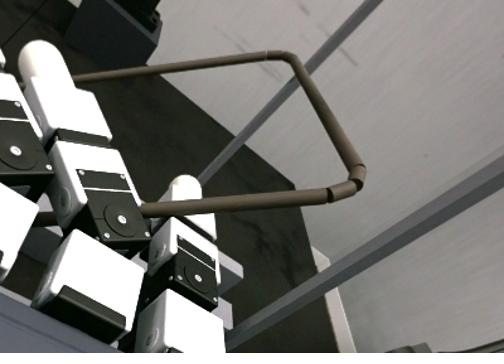

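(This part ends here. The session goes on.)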